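# Tighten two unmarked cover plate screws using cordless screwdriver

## Task

On the cover plate, find the two loose screws, the ones without an orange paint mark, and drive both fully tight with the cordless screwdriver on the table, which turns while its trigger is held. When you are finished, the screwdriver must be switched off.

## Robot and tools

Robot: two arms, left_arm and right_arm. Each carries the same right-handed five-finger hand, so the hands are not mirrored and every hand number means the same thing on both. Each arm is steered by its hand point, a spot 0.05 m in front of the palm where the index pad meets the thumb tip in a pinch. Hand-point axes: +z runs along the straightened fingers, which extend 0.06 to 0.07 m past the point; +y points out of the palm; +x runs across the palm toward the little finger. A rigid bracket on the wrist's little-finger side can catch on objects. Large wrist turns can shift the hand point by up to about 2 cm.

Scene frame: origin at table-top height, halfway between the two arm bases. +x points out over the table, +z points up, and left_arm sits on the +y side. Camera image sides do not match the arm names. Positions are in metres, orientations are wxyz quaternions, and velocities are in m/s and rad/s.

Row layout: every row has 28 numbers, each from -1 to 1, and both arms are always included. Left arm first: dx, dy, dz, rx, ry, rz, then little, ring, middle, index, thumb_bend, thumb_turn, force_limit, speed. The right arm follows with the same 14. The six pose numbers are offsets along the scene axes, measured from that arm's Hand target as it stood when the action or move began. 1.0 equals 0.6 m or 180 degrees. rx, ry, rz form a single rotation vector, turning about the Hand target's position. Sending all six as 0 re-commands the current Hand target. The finger numbers are absolute targets: +1 is straight or open and -1 is curled into the palm. For thumb_bend, +1 is straight and -1 is fully bent. For thumb_turn, +1 puts the thumb beside the palm and -1 puts it opposite the fingers. A pinch is roughly index -0.22, thumb_bend -0.75, thumb_turn -0.57. force_limit runs from about 0 N at -1 to 10 N at +1 (15 N on the two thumb motors). speed runs from almost stopped at -1 to a full finger stroke in 0.6 s at +1. No value means 'leave as is'. To keep a hand unchanged, resend the last hand numbers actually carried out. If none have been carried out yet, send hand_measured followed by hand_force_limit and hand_speed. To grip the trigger and then release it, change the index target, and check that the motor actually moved.

execute_actions: "actions" is a list of actions. Each action is up to 15 rows, one row per 1/30 s step, and one action lasts 0.5 s. If an action has fewer than 15 rows, its last row is held for the remaining steps. Every row in an action counts from the same start pose. Each new action starts from the updated Hand target, so repeating an offset keeps moving the arm. An empty list just returns readings. "cameras" takes a list of names (cam_head_left, cam_head_right, cam_high, cam_left_wrist, cam_right_wrist); [] returns no images, and leaving it out or sending null returns all of them.

move: "target" is one 28-number row, or a list of up to 15 rows that differ only in their pose offsets. Every row counts from the starting Hand targets, not from the previous row. The hand numbers are applied at the start. "speed" is in m/s, from 0.002 to 0.5, default 0.25; turns are capped at twice that value in rad/s. "blend" is in m and rounds the corners of a list. "stop_force" is in N, from 4 to 80, one value for both arms. It ends an arm's path once the wrist sensor feels that much push against the direction of motion. Combined with a slow speed, it is the safe way to approach contact. Do not rely on it while the hand is turning, and leave it out when backing off something. "zero" (default true) re-zeroes the sensor before the move. "blocking": false returns after 0.5 s while the move continues. A move lasts at most 10 s. The "move:" line reports done, off_target, moving, held, fault or contact, plus limits=paced (the pose was clipped) or limits=held (steps were withheld).

wait: "seconds" 0 to 10; the arms keep their last command. stop: brakes a running move. zoom_image: "camera" and "region" [x0, y0, x1, y1] in pixels, at most 504 by 504. show_instructions: shows the reference pages. zero_wrist_force: "arm". finished_scene: "scene" (1 or 2) and "check". Call it twice, in separate replies. The first call submits your check, and the second ends the scene for good.

Results: "Hand target" is the last commanded pose after clipping, and it is the base for the next offsets. At each step the controller limits the command to within 100 mm and 16 degrees of the measured pose, so a large offset may not be reached in one action. hand_measured, hand_stopped_by (moving, target, force, stalled, fault) and hand_load_n (positive means the finger is being pushed open) list the six motors in row order. Wrist force and torque are given along the hand point's own axes. "pose unreachable" means the clearance check between the arms held back a command. A MOTOR HOT line appears at 70 °C, and the arm is braked at 85 °C.

Avoid: dropping the screwdriver or pushing anything off the table. Avoid fast swings while holding a load, hard hits, and any collision between the arms. An arm faults and freezes for 10 s if a joint's contact torque reaches its limit (297, 297, 135, 48.6, 48.6, 48.6 N m, base to hand) or if an outside force reaches roughly 150 N. The arms are stiff, so even a target slightly past a firm surface can trigger a fault. Press the screwdriver onto a screw gently, with a low speed and stop_force. After a fault, release anything holding the arm in place before moving it. Do not overload the fingers. At the end, let go of the trigger and confirm the tool has stopped.

Each tool is called after "Emit:" as name(argument=value, ...), one argument or row to a line, values as JSON.

Reference images:

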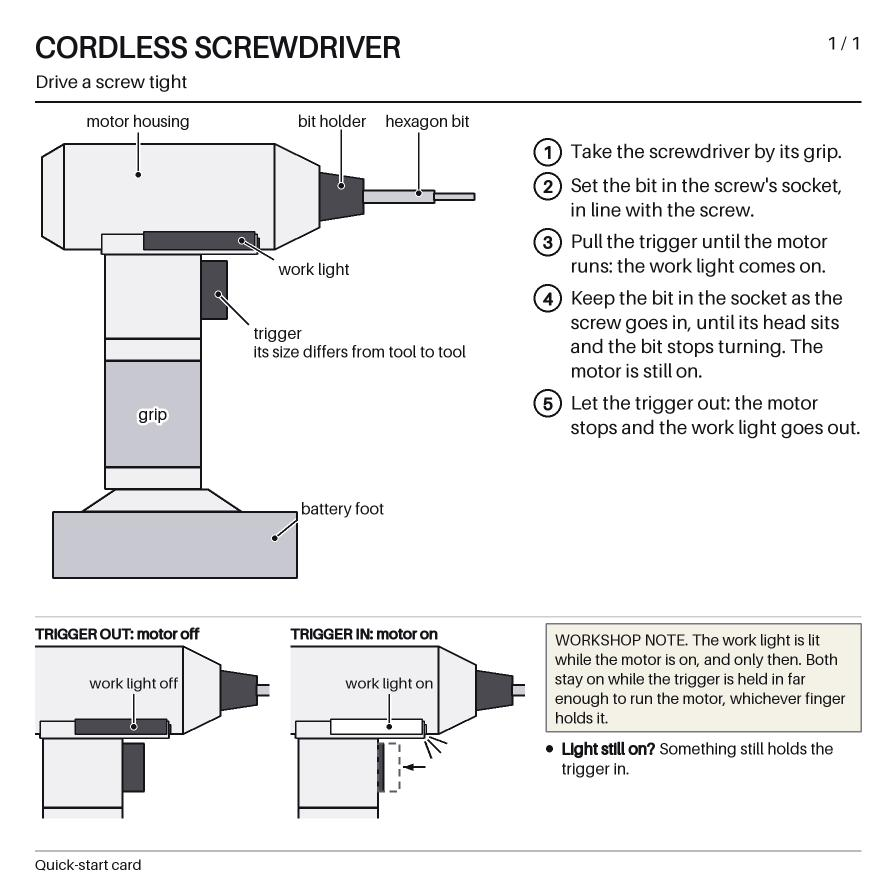

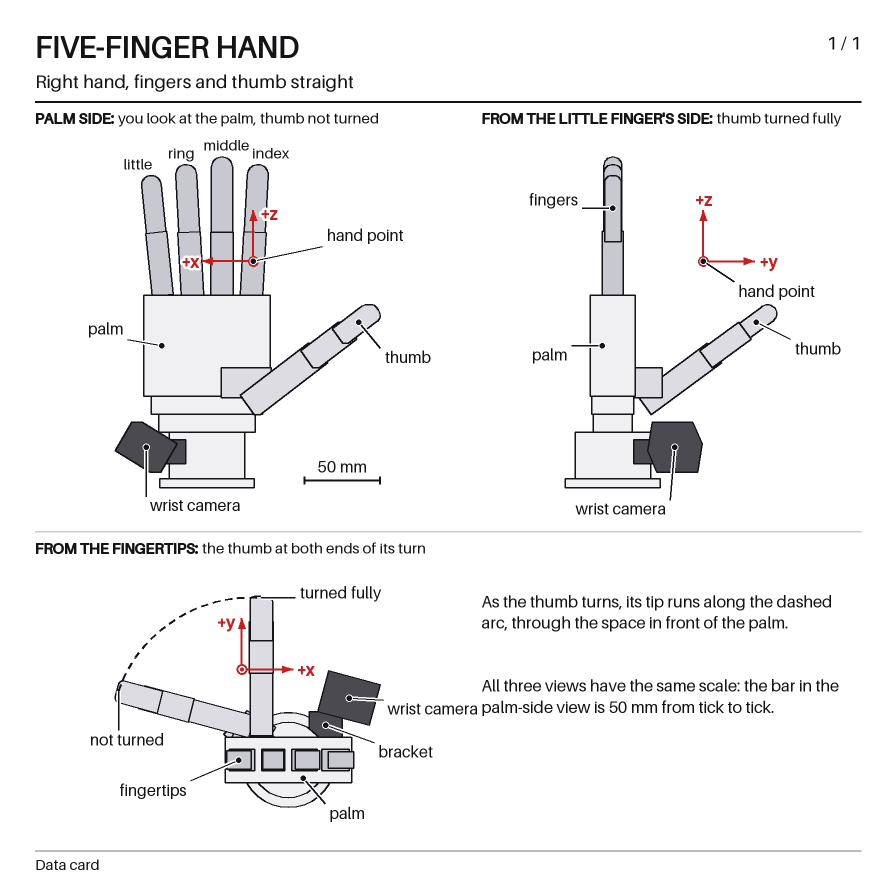

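## Session

Emit:
wait(
  seconds=0,
)

Scene clock: 0.00 s.
left_arm: end_effector_position=(+0.2956, +0.1548, +0.3895) hand_measured=(+1.000, +1.000, +1.000, +1.000, +1.000, +1.000) hand_load_n=(+0.0, +0.0, +0.0, +0.0, +0.0, +0.0) hand_stopped_by=(target, target, target, target, target, target) hand_force_limit=0.00 hand_speed=-0.80 end_effector_quat_wxyz=(-0.069, +0.198, +0.799, -0.564) end_effector_velocity=(+0.000, +0.000, +0.000) end_effector_angular_velocity=(+0.000, +0.000, +0.000) | right_arm: end_effector_position=(+1.0799, -0.1479, +0.3186) hand_measured=(+1.000, +1.000, +1.000, +1.000, +1.000, +1.000) hand_load_n=(+0.0, +0.0, +0.0, +0.0, +0.0, +0.0) hand_stopped_by=(target, target, target, target, target, target) hand_force_limit=0.00 hand_speed=-0.80 end_effector_quat_wxyz=(+0.236, +0.829, +0.357, +0.359) end_effector_velocity=(+0.000, +0.000, +0.000) end_effector_angular_velocity=(+0.000, -0.001, +0.000)
Joint positions: left_arm=[-0.786 -1.589 1.895 0.482 2.618 -2.305] | right_arm=[0.489 -0.541 0.461 0.906 2.111 1.091]
Joint velocities: left_arm=[0 0 0 0 0 0.001] | right_arm=[0 0 0 -0.001 0 0]
Joint torques (N m): no reading
Wrist force (N): no reading
Wrist torque (N m): no reading
Wrist force, peak (N): no reading
Hand target: left_arm +0.2956, +0.1548, +0.3895; -0.069, +0.198, +0.799, -0.564 | right_arm +1.0799, -0.1479, +0.3186; +0.236, +0.829, +0.357, +0.359

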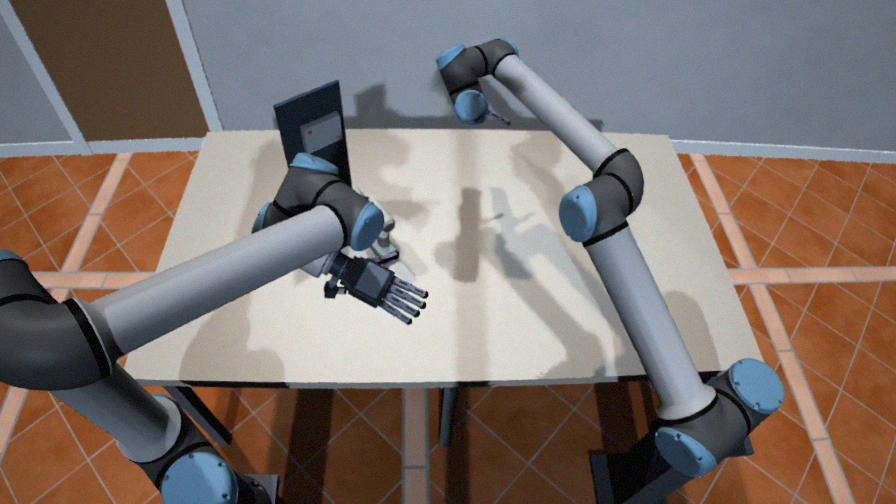

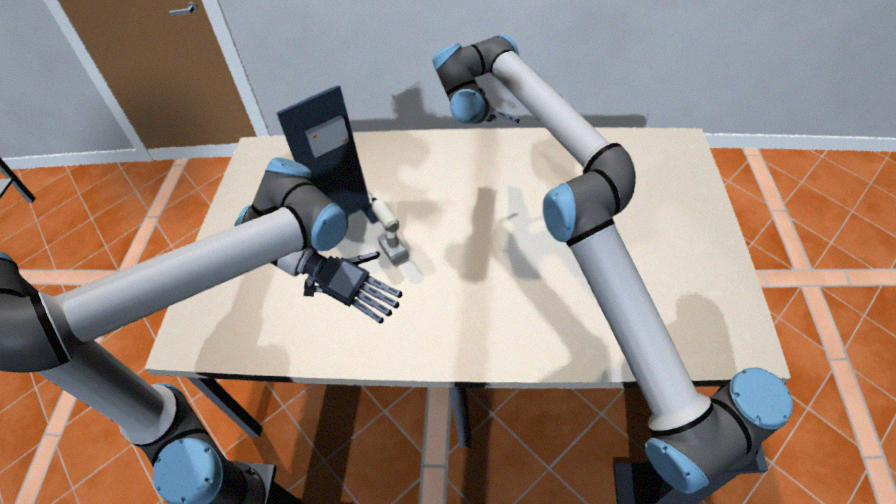

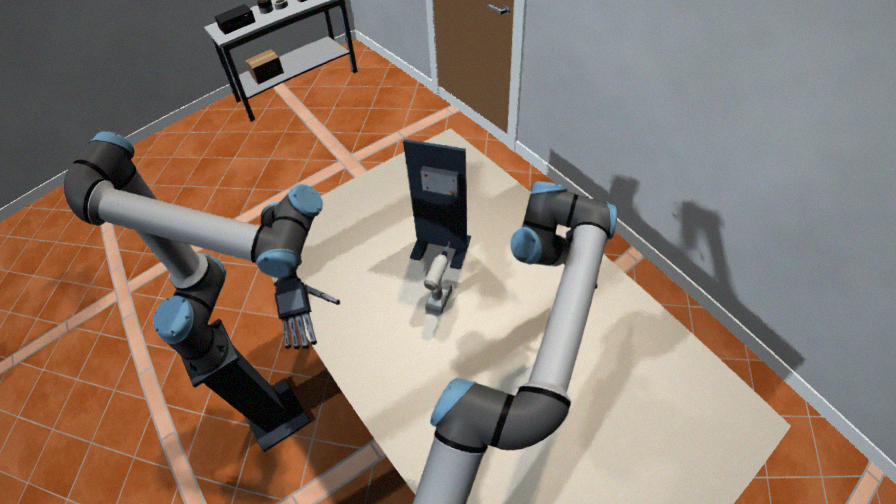

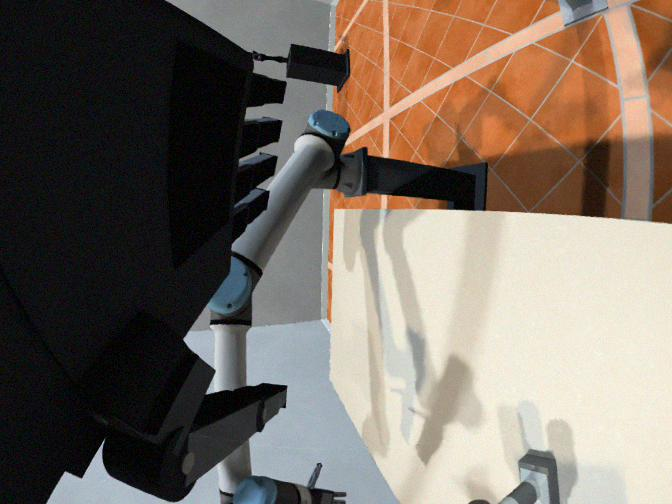

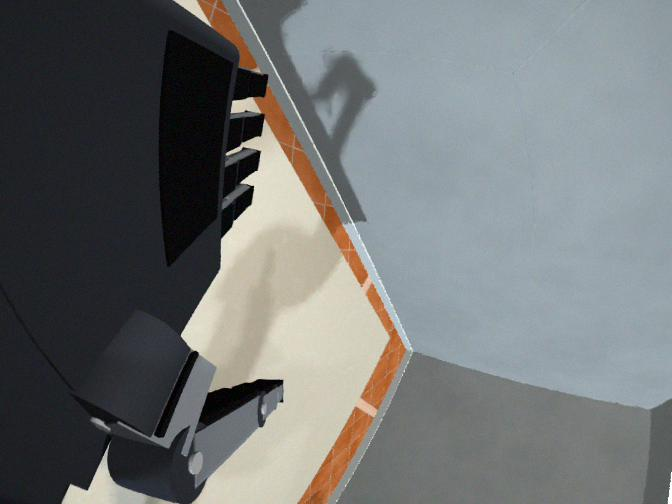

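Emit:
zoom_image(
  camera="cam_high",
  region=[380, 130, 500, 340],
)

Emit:
zoom_image(
  camera="cam_head_right",
  region=[270, 80, 430, 280],
)

Emit:
zoom_image(
  camera="cam_high",
  region=[410, 155, 470, 205],
)

Emit:
zoom_image(
  camera="cam_head_right",
  region=[300, 105, 360, 165],
)

Scaled by 2.400.

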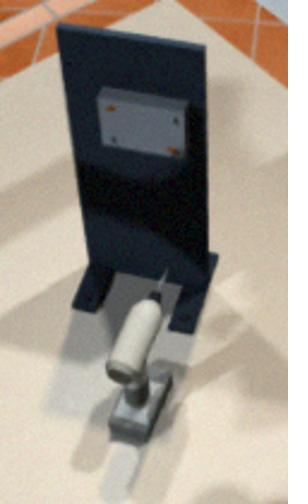

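Scaled by 2.520.

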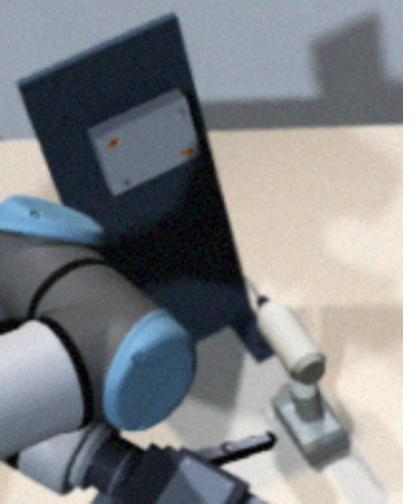

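Scaled by 8.400.

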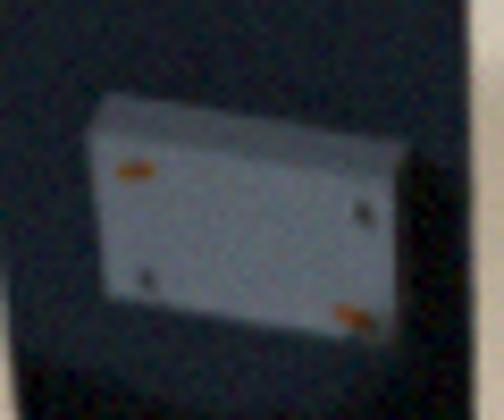

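Scaled by 8.400.

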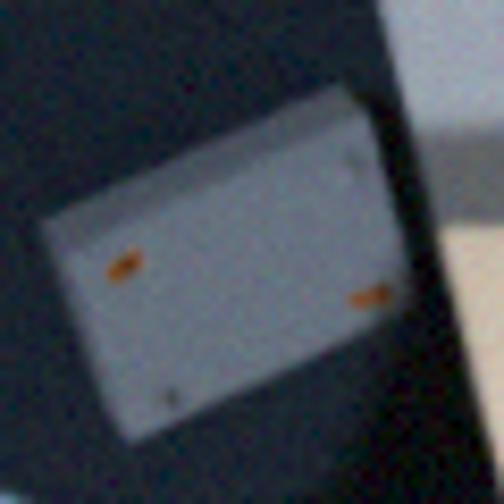

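Emit:
move(
  target=[0,0,0.1,0.198,-0.469,0.412,1,1,1,1,1,1,0,-0.8,0,0,0,0,0,0,1,1,1,1,1,1,0,-0.8],
)

Scene clock: 8.03 s.
left_arm: end_effector_position=(+0.2945, +0.1547, +0.4495) hand_measured=(+1.000, +1.000, +1.000, +1.000, +1.000, +1.000) hand_load_n=(+0.0, +0.0, +0.0, +0.0, +0.0, +0.0) hand_stopped_by=(target, target, target, target, target, target) hand_force_limit=0.00 hand_speed=-0.80 end_effector_quat_wxyz=(+0.706, +0.000, +0.708, -0.001) end_effector_velocity=(+0.000, +0.000, +0.000) end_effector_angular_velocity=(-0.001, +0.000, +0.002) | right_arm: end_effector_position=(+1.0799, -0.1479, +0.3186) hand_measured=(+1.000, +1.000, +1.000, +1.000, +1.000, +1.000) hand_load_n=(+0.0, +0.0, +0.0, +0.0, +0.0, +0.0) hand_stopped_by=(target, target, target, target, target, target) hand_force_limit=0.00 hand_speed=-0.80 end_effector_quat_wxyz=(+0.236, +0.829, +0.357, +0.359) end_effector_velocity=(+0.000, +0.000, +0.000) end_effector_angular_velocity=(+0.000, +0.000, +0.000)
Joint positions: left_arm=[-1.697 -1.336 2.323 2.12 0.091 -4.68] | right_arm=[0.489 -0.541 0.461 0.906 2.111 1.091]
Joint velocities: left_arm=[0.001 0.001 -0.001 0 0.001 0] | right_arm=[0 0 0 0 0.001 0]
Joint torques (N m): left_arm=[9.8 -23.35 -35.02 -1.04 1.64 1.01] | right_arm=[-5.64 -123.9 -43.85 0.18 2.03 -0.89]
Wrist force (N): left_arm=[-1.9 2.8 -0.3] | right_arm=[0.1 -0.2 0.2]
Wrist torque (N m): left_arm=[0.47 0.42 -0.15] | right_arm=[-0.05 -0.01 0.00]
Wrist force, peak (N): left_arm=[-1.8 3.3 -0.4] | right_arm=[0.5 -0.4 0.5]
Hand target: left_arm +0.2945, +0.1546, +0.4495; +0.706, +0.000, +0.708, -0.001 | right_arm +1.0799, -0.1479, +0.3186; +0.236, +0.829, +0.357, +0.359
Off the commanded pose: left_arm 0.001 m, 0 deg | right_arm 0.000 m, 0 deg.
move: done

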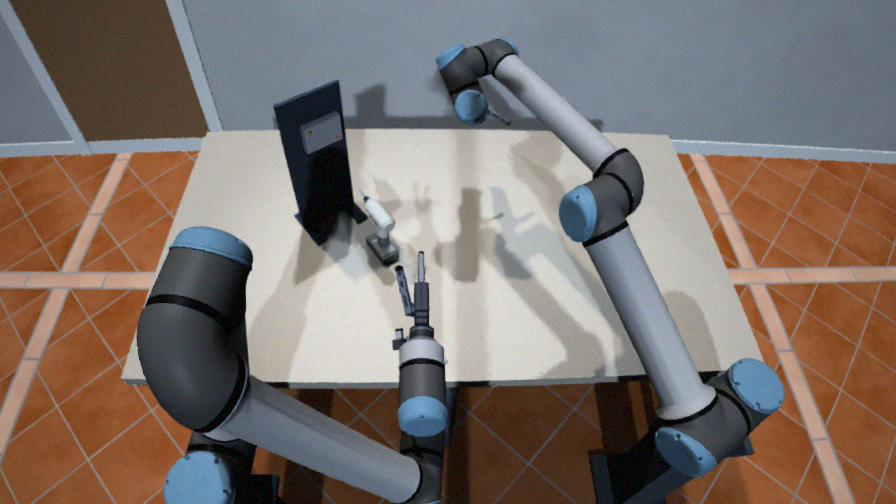

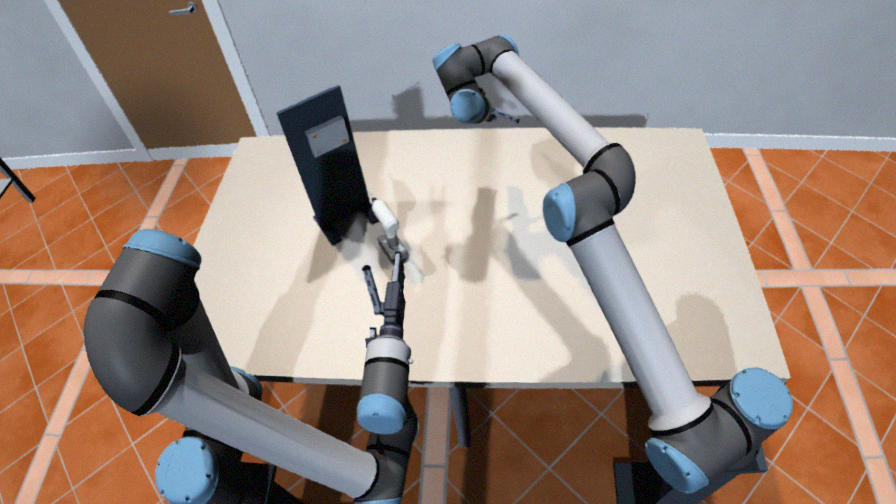

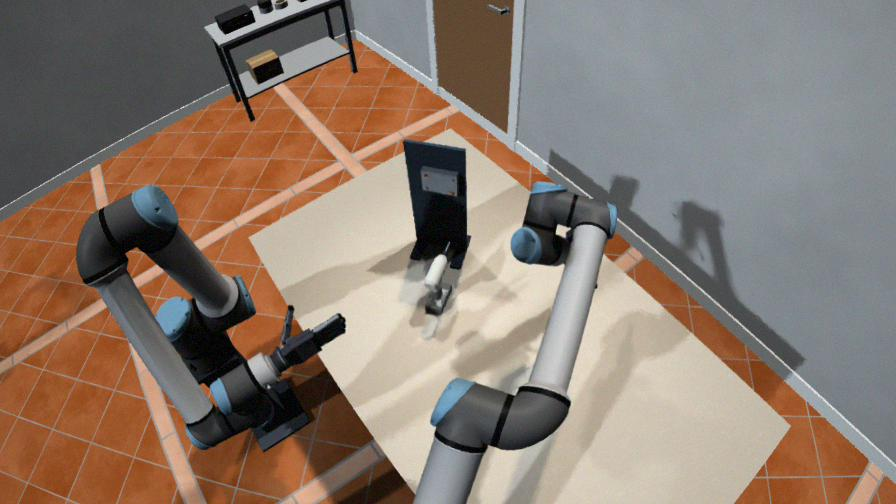

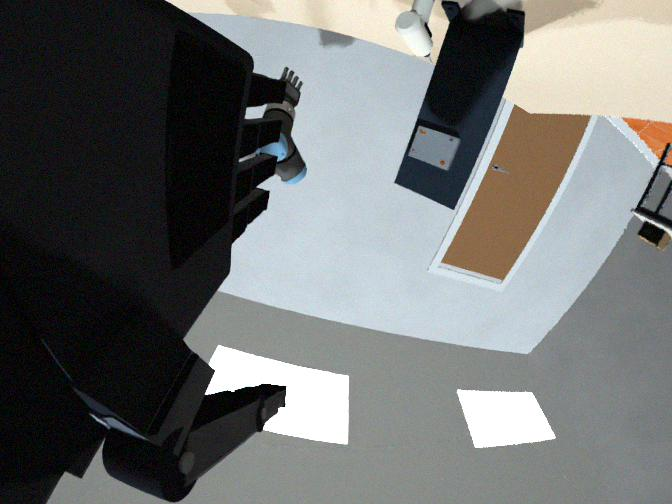

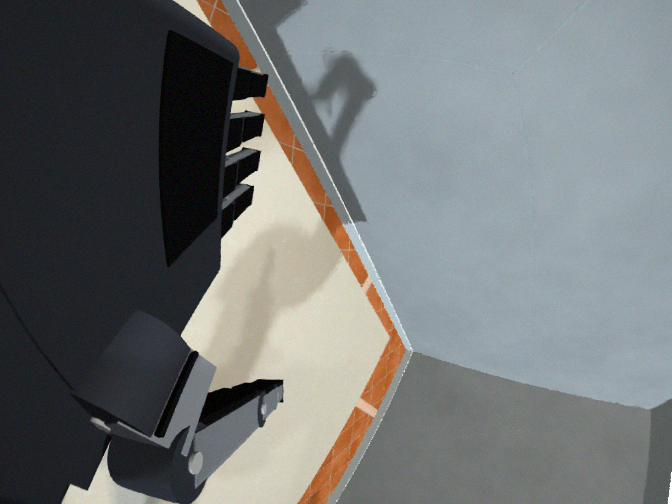

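Emit:
zoom_image(
  camera="cam_left_wrist",
  region=[380, 0, 540, 220],
)

Emit:
zoom_image(
  camera="cam_left_wrist",
  region=[395, 110, 475, 180],
)

Emit:
zoom_image(
  camera="cam_head_left",
  region=[260, 70, 450, 270],
)

Emit:
zoom_image(
  camera="cam_head_right",
  region=[260, 70, 450, 270],
)

Scaled by 2.291 from the camera's 672x504 image, which has a finer 960x720 frame.

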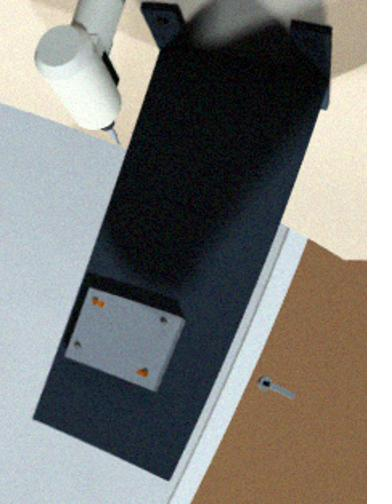

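Scaled by 6.300 from the camera's 672x504 image, which has a finer 960x720 frame.

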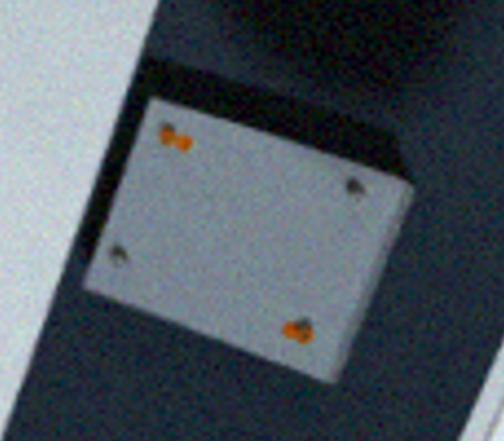

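Scaled by 2.520.

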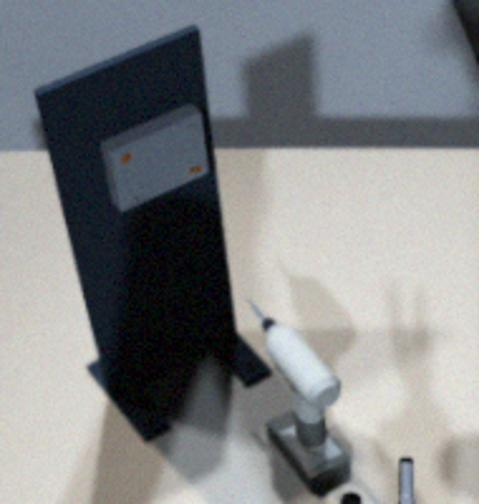

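Scaled by 2.520.

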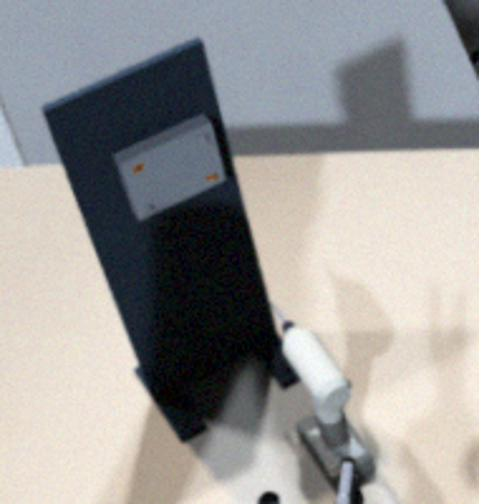

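Emit:
zoom_image(
  camera="cam_left_wrist",
  region=[420, 60, 672, 312],
)

Emit:
zoom_image(
  camera="cam_left_wrist",
  region=[190, 260, 590, 500],
)

Scaled by 2.000 from the camera's 672x504 image, which has a finer 960x720 frame.

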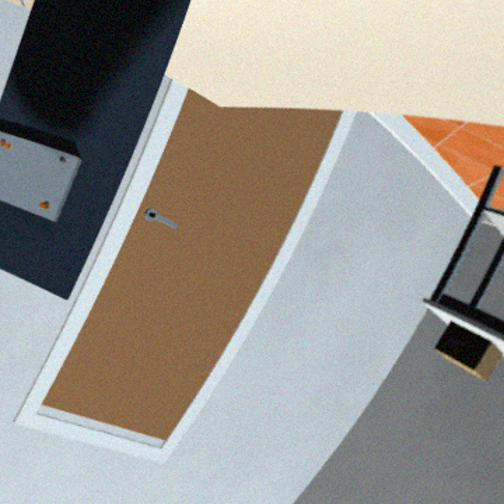

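Scaled by 1.260 from the camera's 672x504 image, which has a finer 960x720 frame.

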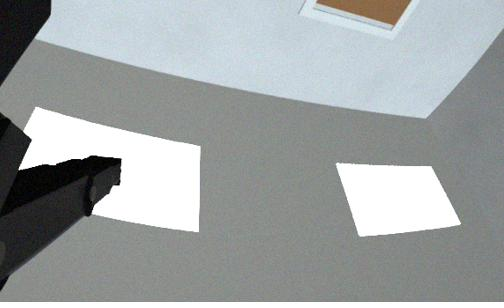

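Emit:
move(
  target=[0.175,-0.09,-0.333,0,0,-0.111,1,1,1,1,1,1,0,-0.8,-0.55,-0.17,0.136,0,0,0,1,1,1,1,1,1,0,-0.8],
)

Scene clock: 12.10 s.
left_arm: end_effector_position=(+0.3996, +0.1012, +0.2496) hand_measured=(+1.000, +1.000, +1.000, +1.000, +1.000, +1.000) hand_load_n=(+0.0, +0.0, +0.0, +0.0, +0.0, +0.0) hand_stopped_by=(target, target, target, target, target, target) hand_force_limit=0.00 hand_speed=-0.80 end_effector_quat_wxyz=(+0.696, +0.123, +0.697, -0.124) end_effector_velocity=(-0.001, +0.000, +0.000) end_effector_angular_velocity=(+0.000, +0.000, -0.003) | right_arm: end_effector_position=(+0.7497, -0.2501, +0.3996) hand_measured=(+1.000, +1.000, +1.000, +1.000, +1.000, +1.000) hand_load_n=(+0.0, +0.0, +0.0, +0.0, +0.0, +0.5) hand_stopped_by=(target, target, target, target, target, target) hand_force_limit=0.00 hand_speed=-0.80 end_effector_quat_wxyz=(+0.236, +0.829, +0.357, +0.359) end_effector_velocity=(-0.001, -0.001, +0.002) end_effector_angular_velocity=(+0.001, -0.002, +0.000)
Joint positions: left_arm=[-1.473 -0.913 2.347 1.712 -0.482 -4.717] | right_arm=[0.613 -1.178 1.405 0.66 2.192 1.203]
Joint velocities: left_arm=[-0.001 0 0.001 0 -0.002 -0.001] | right_arm=[0 -0.003 0.002 0 0 0]
Joint torques (N m): left_arm=[-0.97 -40.95 8.85 1.36 -1.24 -2.15] | right_arm=[-9.49 -86.22 -32.36 4.42 -0.24 -1.72]
Wrist force (N): left_arm=[-1.8 3.0 -0.2] | right_arm=[0.0 -0.4 0.2]
Wrist torque (N m): left_arm=[0.49 0.38 -0.10] | right_arm=[-0.07 0.00 0.00]
Wrist force, peak (N): left_arm=[-3.2 2.7 -0.9] | right_arm=[1.4 -0.1 2.5]
Hand target: left_arm +0.3996, +0.1012, +0.2495; +0.696, +0.123, +0.697, -0.124 | right_arm +0.7496, -0.2502, +0.3996; +0.236, +0.829, +0.357, +0.359
Off the commanded pose: left_arm 0.001 m, 0 deg | right_arm 0.001 m, 0 deg.
move: done

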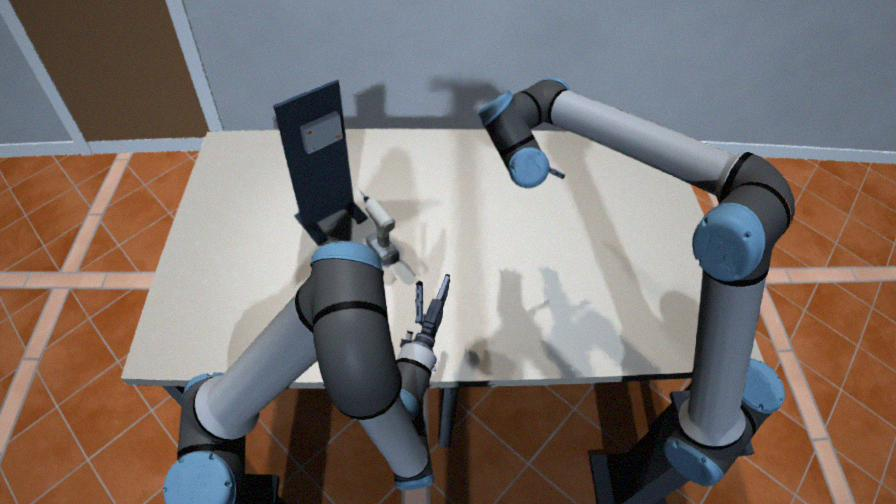

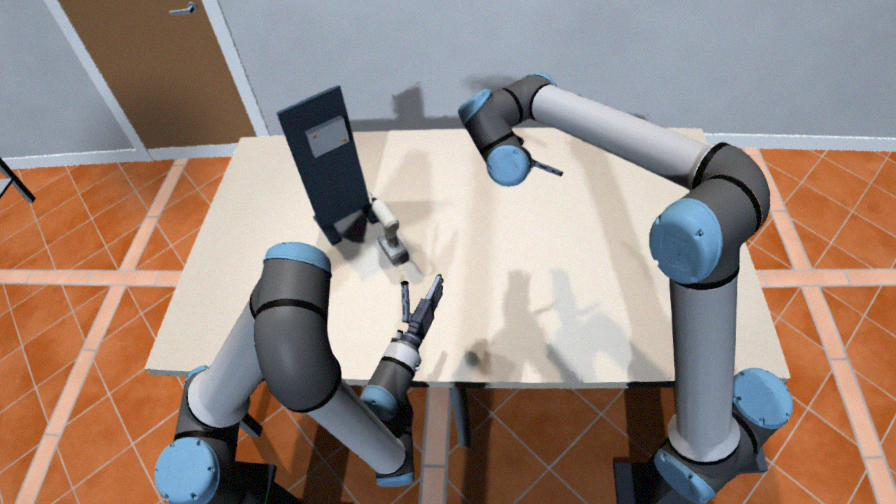

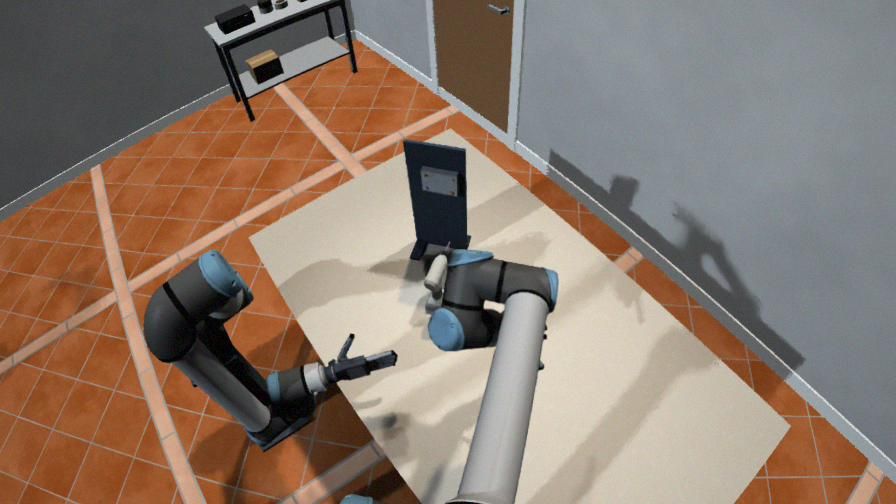

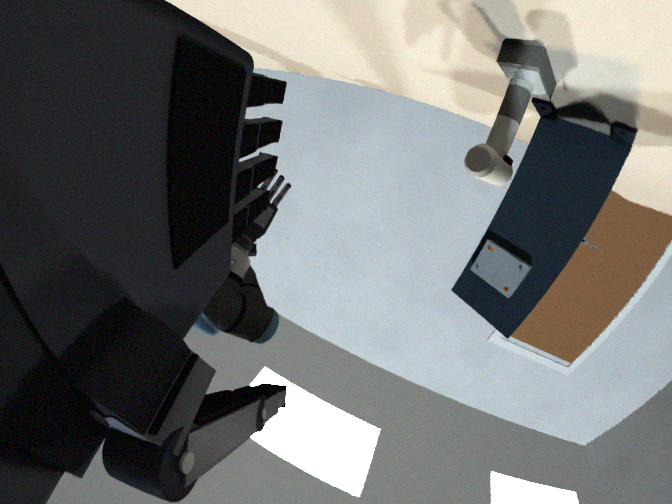

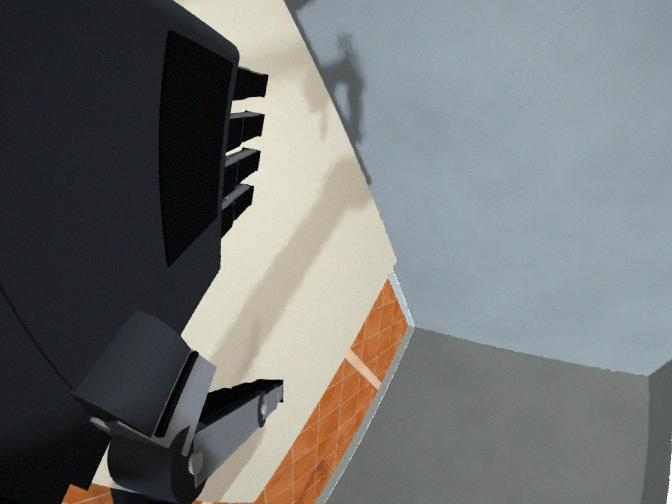

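Emit:
move(
  target=[0,0,-0.12,0,0,0,1,1,1,1,1,1,0,-0.8,0,0,0,0,0,0,1,1,1,1,1,1,0,-0.8],
  cameras=["cam_left_wrist","cam_high"],
)

Emit:
zoom_image(
  camera="cam_left_wrist",
  region=[420, 30, 672, 282],
)

Scene clock: 13.37 s.
left_arm: end_effector_position=(+0.3995, +0.1013, +0.1775) hand_measured=(+1.000, +1.000, +1.000, +1.000, +1.000, +1.000) hand_load_n=(+0.0, +0.0, +0.0, +0.0, +0.0, +0.0) hand_stopped_by=(target, target, target, target, target, target) hand_force_limit=0.00 hand_speed=-0.80 end_effector_quat_wxyz=(+0.696, +0.123, +0.697, -0.124) end_effector_velocity=(+0.000, +0.001, +0.000) end_effector_angular_velocity=(+0.002, +0.000, +0.001) | right_arm: end_effector_position=(+0.7496, -0.2502, +0.3996) hand_measured=(+1.000, +1.000, +1.000, +1.000, +1.000, +1.000) hand_load_n=(+0.0, +0.0, +0.5, +0.0, +0.0, +0.0) hand_stopped_by=(target, target, target, target, target, target) hand_force_limit=0.00 hand_speed=-0.80 end_effector_quat_wxyz=(+0.236, +0.829, +0.357, +0.359) end_effector_velocity=(+0.000, +0.000, -0.002) end_effector_angular_velocity=(-0.002, +0.002, +0.000)
Joint positions: left_arm=[-1.473 -0.751 2.314 1.583 -0.483 -4.717] | right_arm=[0.613 -1.178 1.405 0.66 2.192 1.203]
Joint velocities: left_arm=[0.001 0 0.001 0 0 0.001] | right_arm=[0 0.002 0 0.001 0 0]
Joint torques (N m): left_arm=[9.73 -46.65 12.34 0.82 -2.19 -1.63] | right_arm=[-14.07 -85.7 -35.38 3.65 -0.23 -2.35]
Wrist force (N): left_arm=[-1.7 2.6 -0.3] | right_arm=[0.0 0.1 0.0]
Wrist torque (N m): left_arm=[0.46 0.37 -0.10] | right_arm=[0.00 0.00 0.02]
Wrist force, peak (N): left_arm=[-3.7 2.6 -0.2] | right_arm=[0.3 -0.4 0.5]
Hand target: left_arm +0.3995, +0.1014, +0.1775; +0.696, +0.123, +0.697, -0.124 | right_arm +0.7496, -0.2502, +0.3996; +0.236, +0.829, +0.357, +0.359
Off the commanded pose: left_arm 0.000 m, 0 deg | right_arm 0.000 m, 0 deg.
move: done
Images, in order (width x height): cam_high 896x504, cam_left_wrist 672x504.

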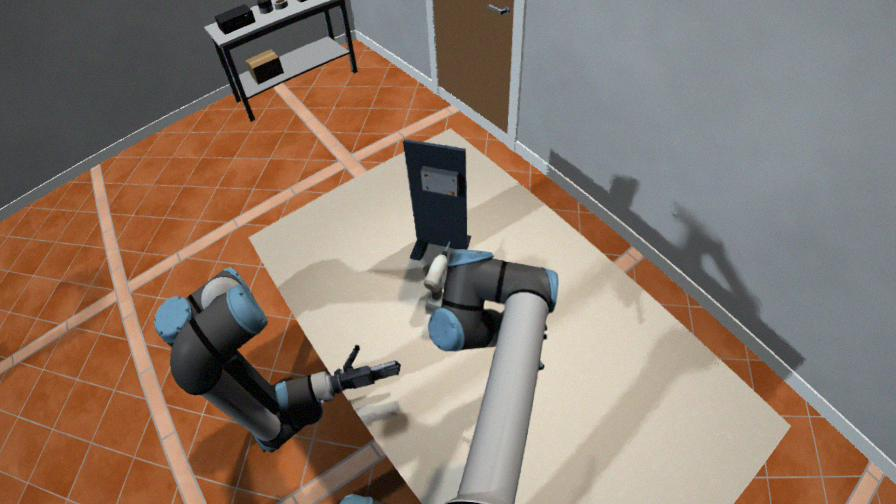

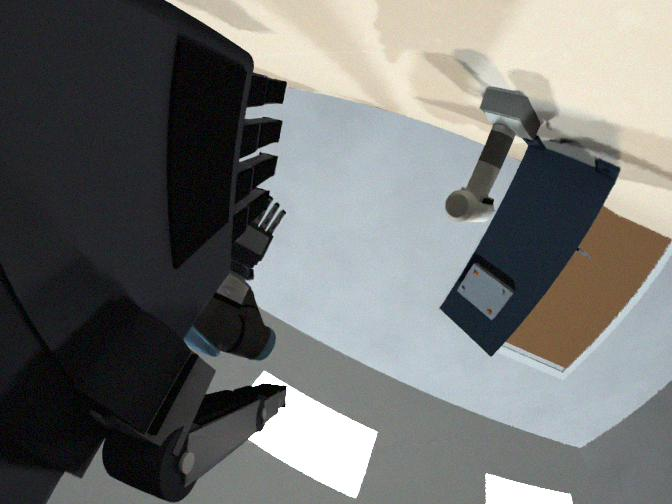

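Scaled by 2.000 from the camera's 672x504 image, which has a finer 960x720 frame.

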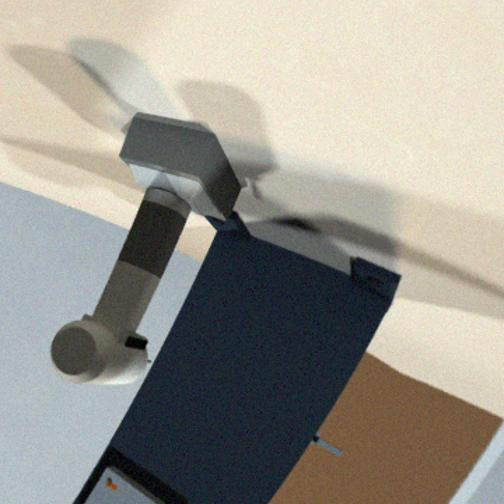

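Emit:
move(
  target=[0,0,0,0,0,0,1,1,1,1,1,1,0,-0.8,-0.05,0.167,0.033,0.380,0.0105,0.337,-0.9,-0.9,-0.9,-0.9,0.5,1,0,0],
)

Scene clock: 18.67 s.
left_arm: end_effector_position=(+0.3995, +0.1014, +0.1775) hand_measured=(+1.000, +1.000, +1.000, +1.000, +1.000, +1.000) hand_load_n=(+0.0, +0.0, +0.0, +0.0, +0.0, +0.0) hand_stopped_by=(target, target, target, target, target, target) hand_force_limit=0.00 hand_speed=-0.80 end_effector_quat_wxyz=(+0.696, +0.123, +0.697, -0.124) end_effector_velocity=(+0.000, +0.000, +0.000) end_effector_angular_velocity=(+0.001, +0.000, +0.001) | right_arm: end_effector_position=(+0.7197, -0.1500, +0.4194) hand_measured=(-0.900, -0.900, -0.900, -0.900, +0.500, +1.000) hand_load_n=(+0.0, +0.0, +0.0, +0.5, +0.0, +0.0) hand_stopped_by=(target, target, target, target, target, target) hand_force_limit=0.00 hand_speed=0.00 end_effector_quat_wxyz=(-0.455, +0.541, +0.454, +0.543) end_effector_velocity=(+0.000, +0.001, +0.000) end_effector_angular_velocity=(+0.001, -0.001, +0.001)
Joint positions: left_arm=[-1.473 -0.751 2.314 1.583 -0.483 -4.718] | right_arm=[0.206 -1.481 1.879 -0.406 0.441 1.578]
Joint velocities: left_arm=[0 0 0 0 0.001 0.001] | right_arm=[0.001 0.001 0 -0.003 0 0.001]
Joint torques (N m): left_arm=[8.54 -42.89 8.56 -2.5 -0.95 -3.73] | right_arm=[15.74 -42.49 -44.05 -4.42 -1.59 1.87]
Wrist force (N): left_arm=[-1.7 2.9 -0.4] | right_arm=[0.0 0.5 -0.9]
Wrist torque (N m): left_arm=[0.51 0.38 -0.09] | right_arm=[0.10 0.30 0.22]
Wrist force, peak (N): left_arm=[-1.7 3.4 -0.4] | right_arm=[0.4 0.6 -0.9]
Hand target: left_arm +0.3995, +0.1014, +0.1775; +0.696, +0.123, +0.697, -0.124 | right_arm +0.7197, -0.1499, +0.4194; -0.455, +0.541, +0.454, +0.542
Off the commanded pose: left_arm 0.000 m, 0 deg | right_arm 0.000 m, 0 deg.
move: done

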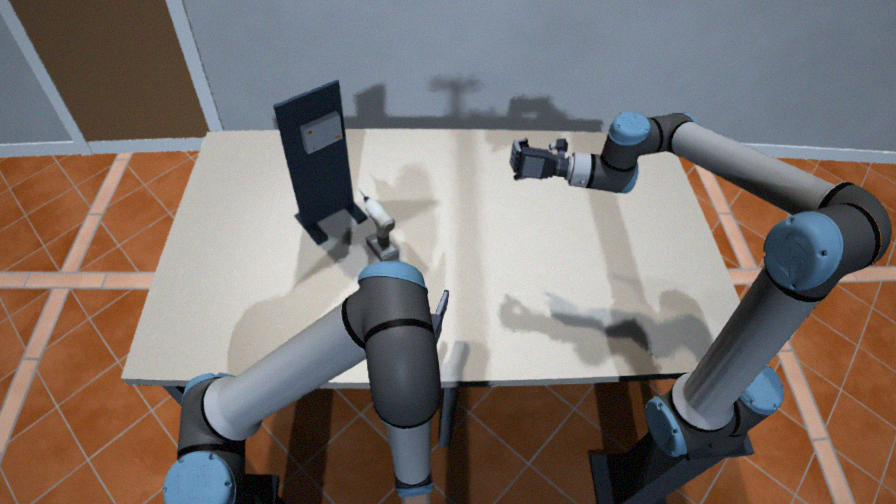

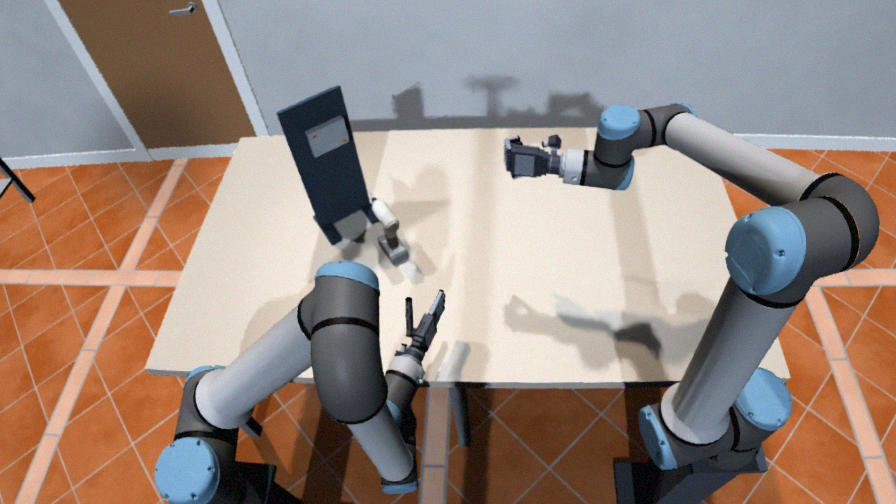

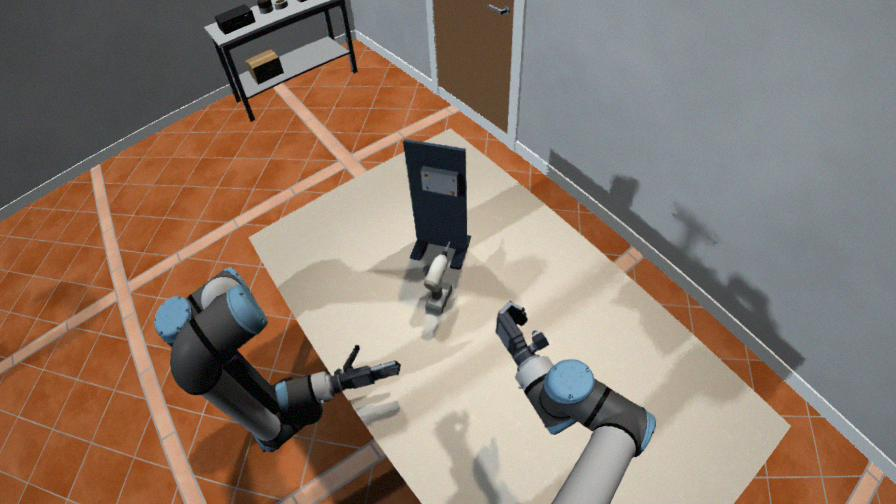

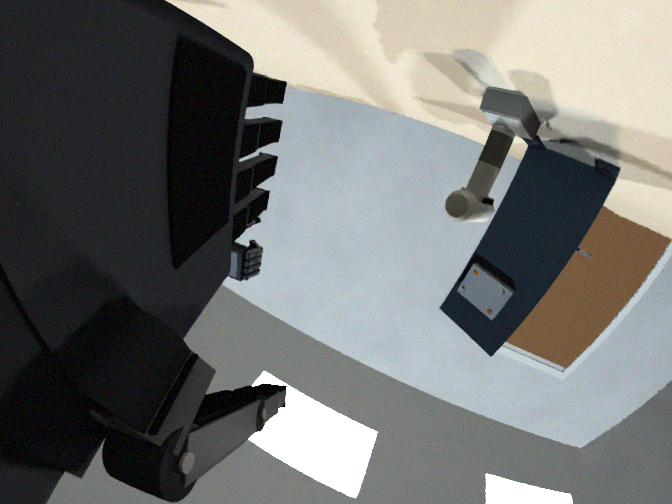

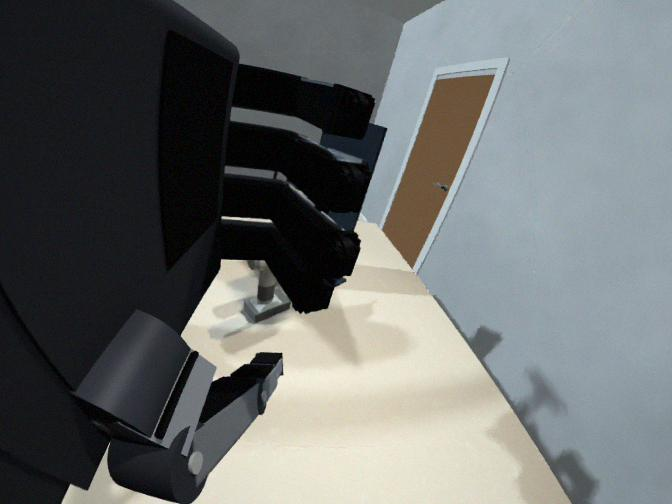

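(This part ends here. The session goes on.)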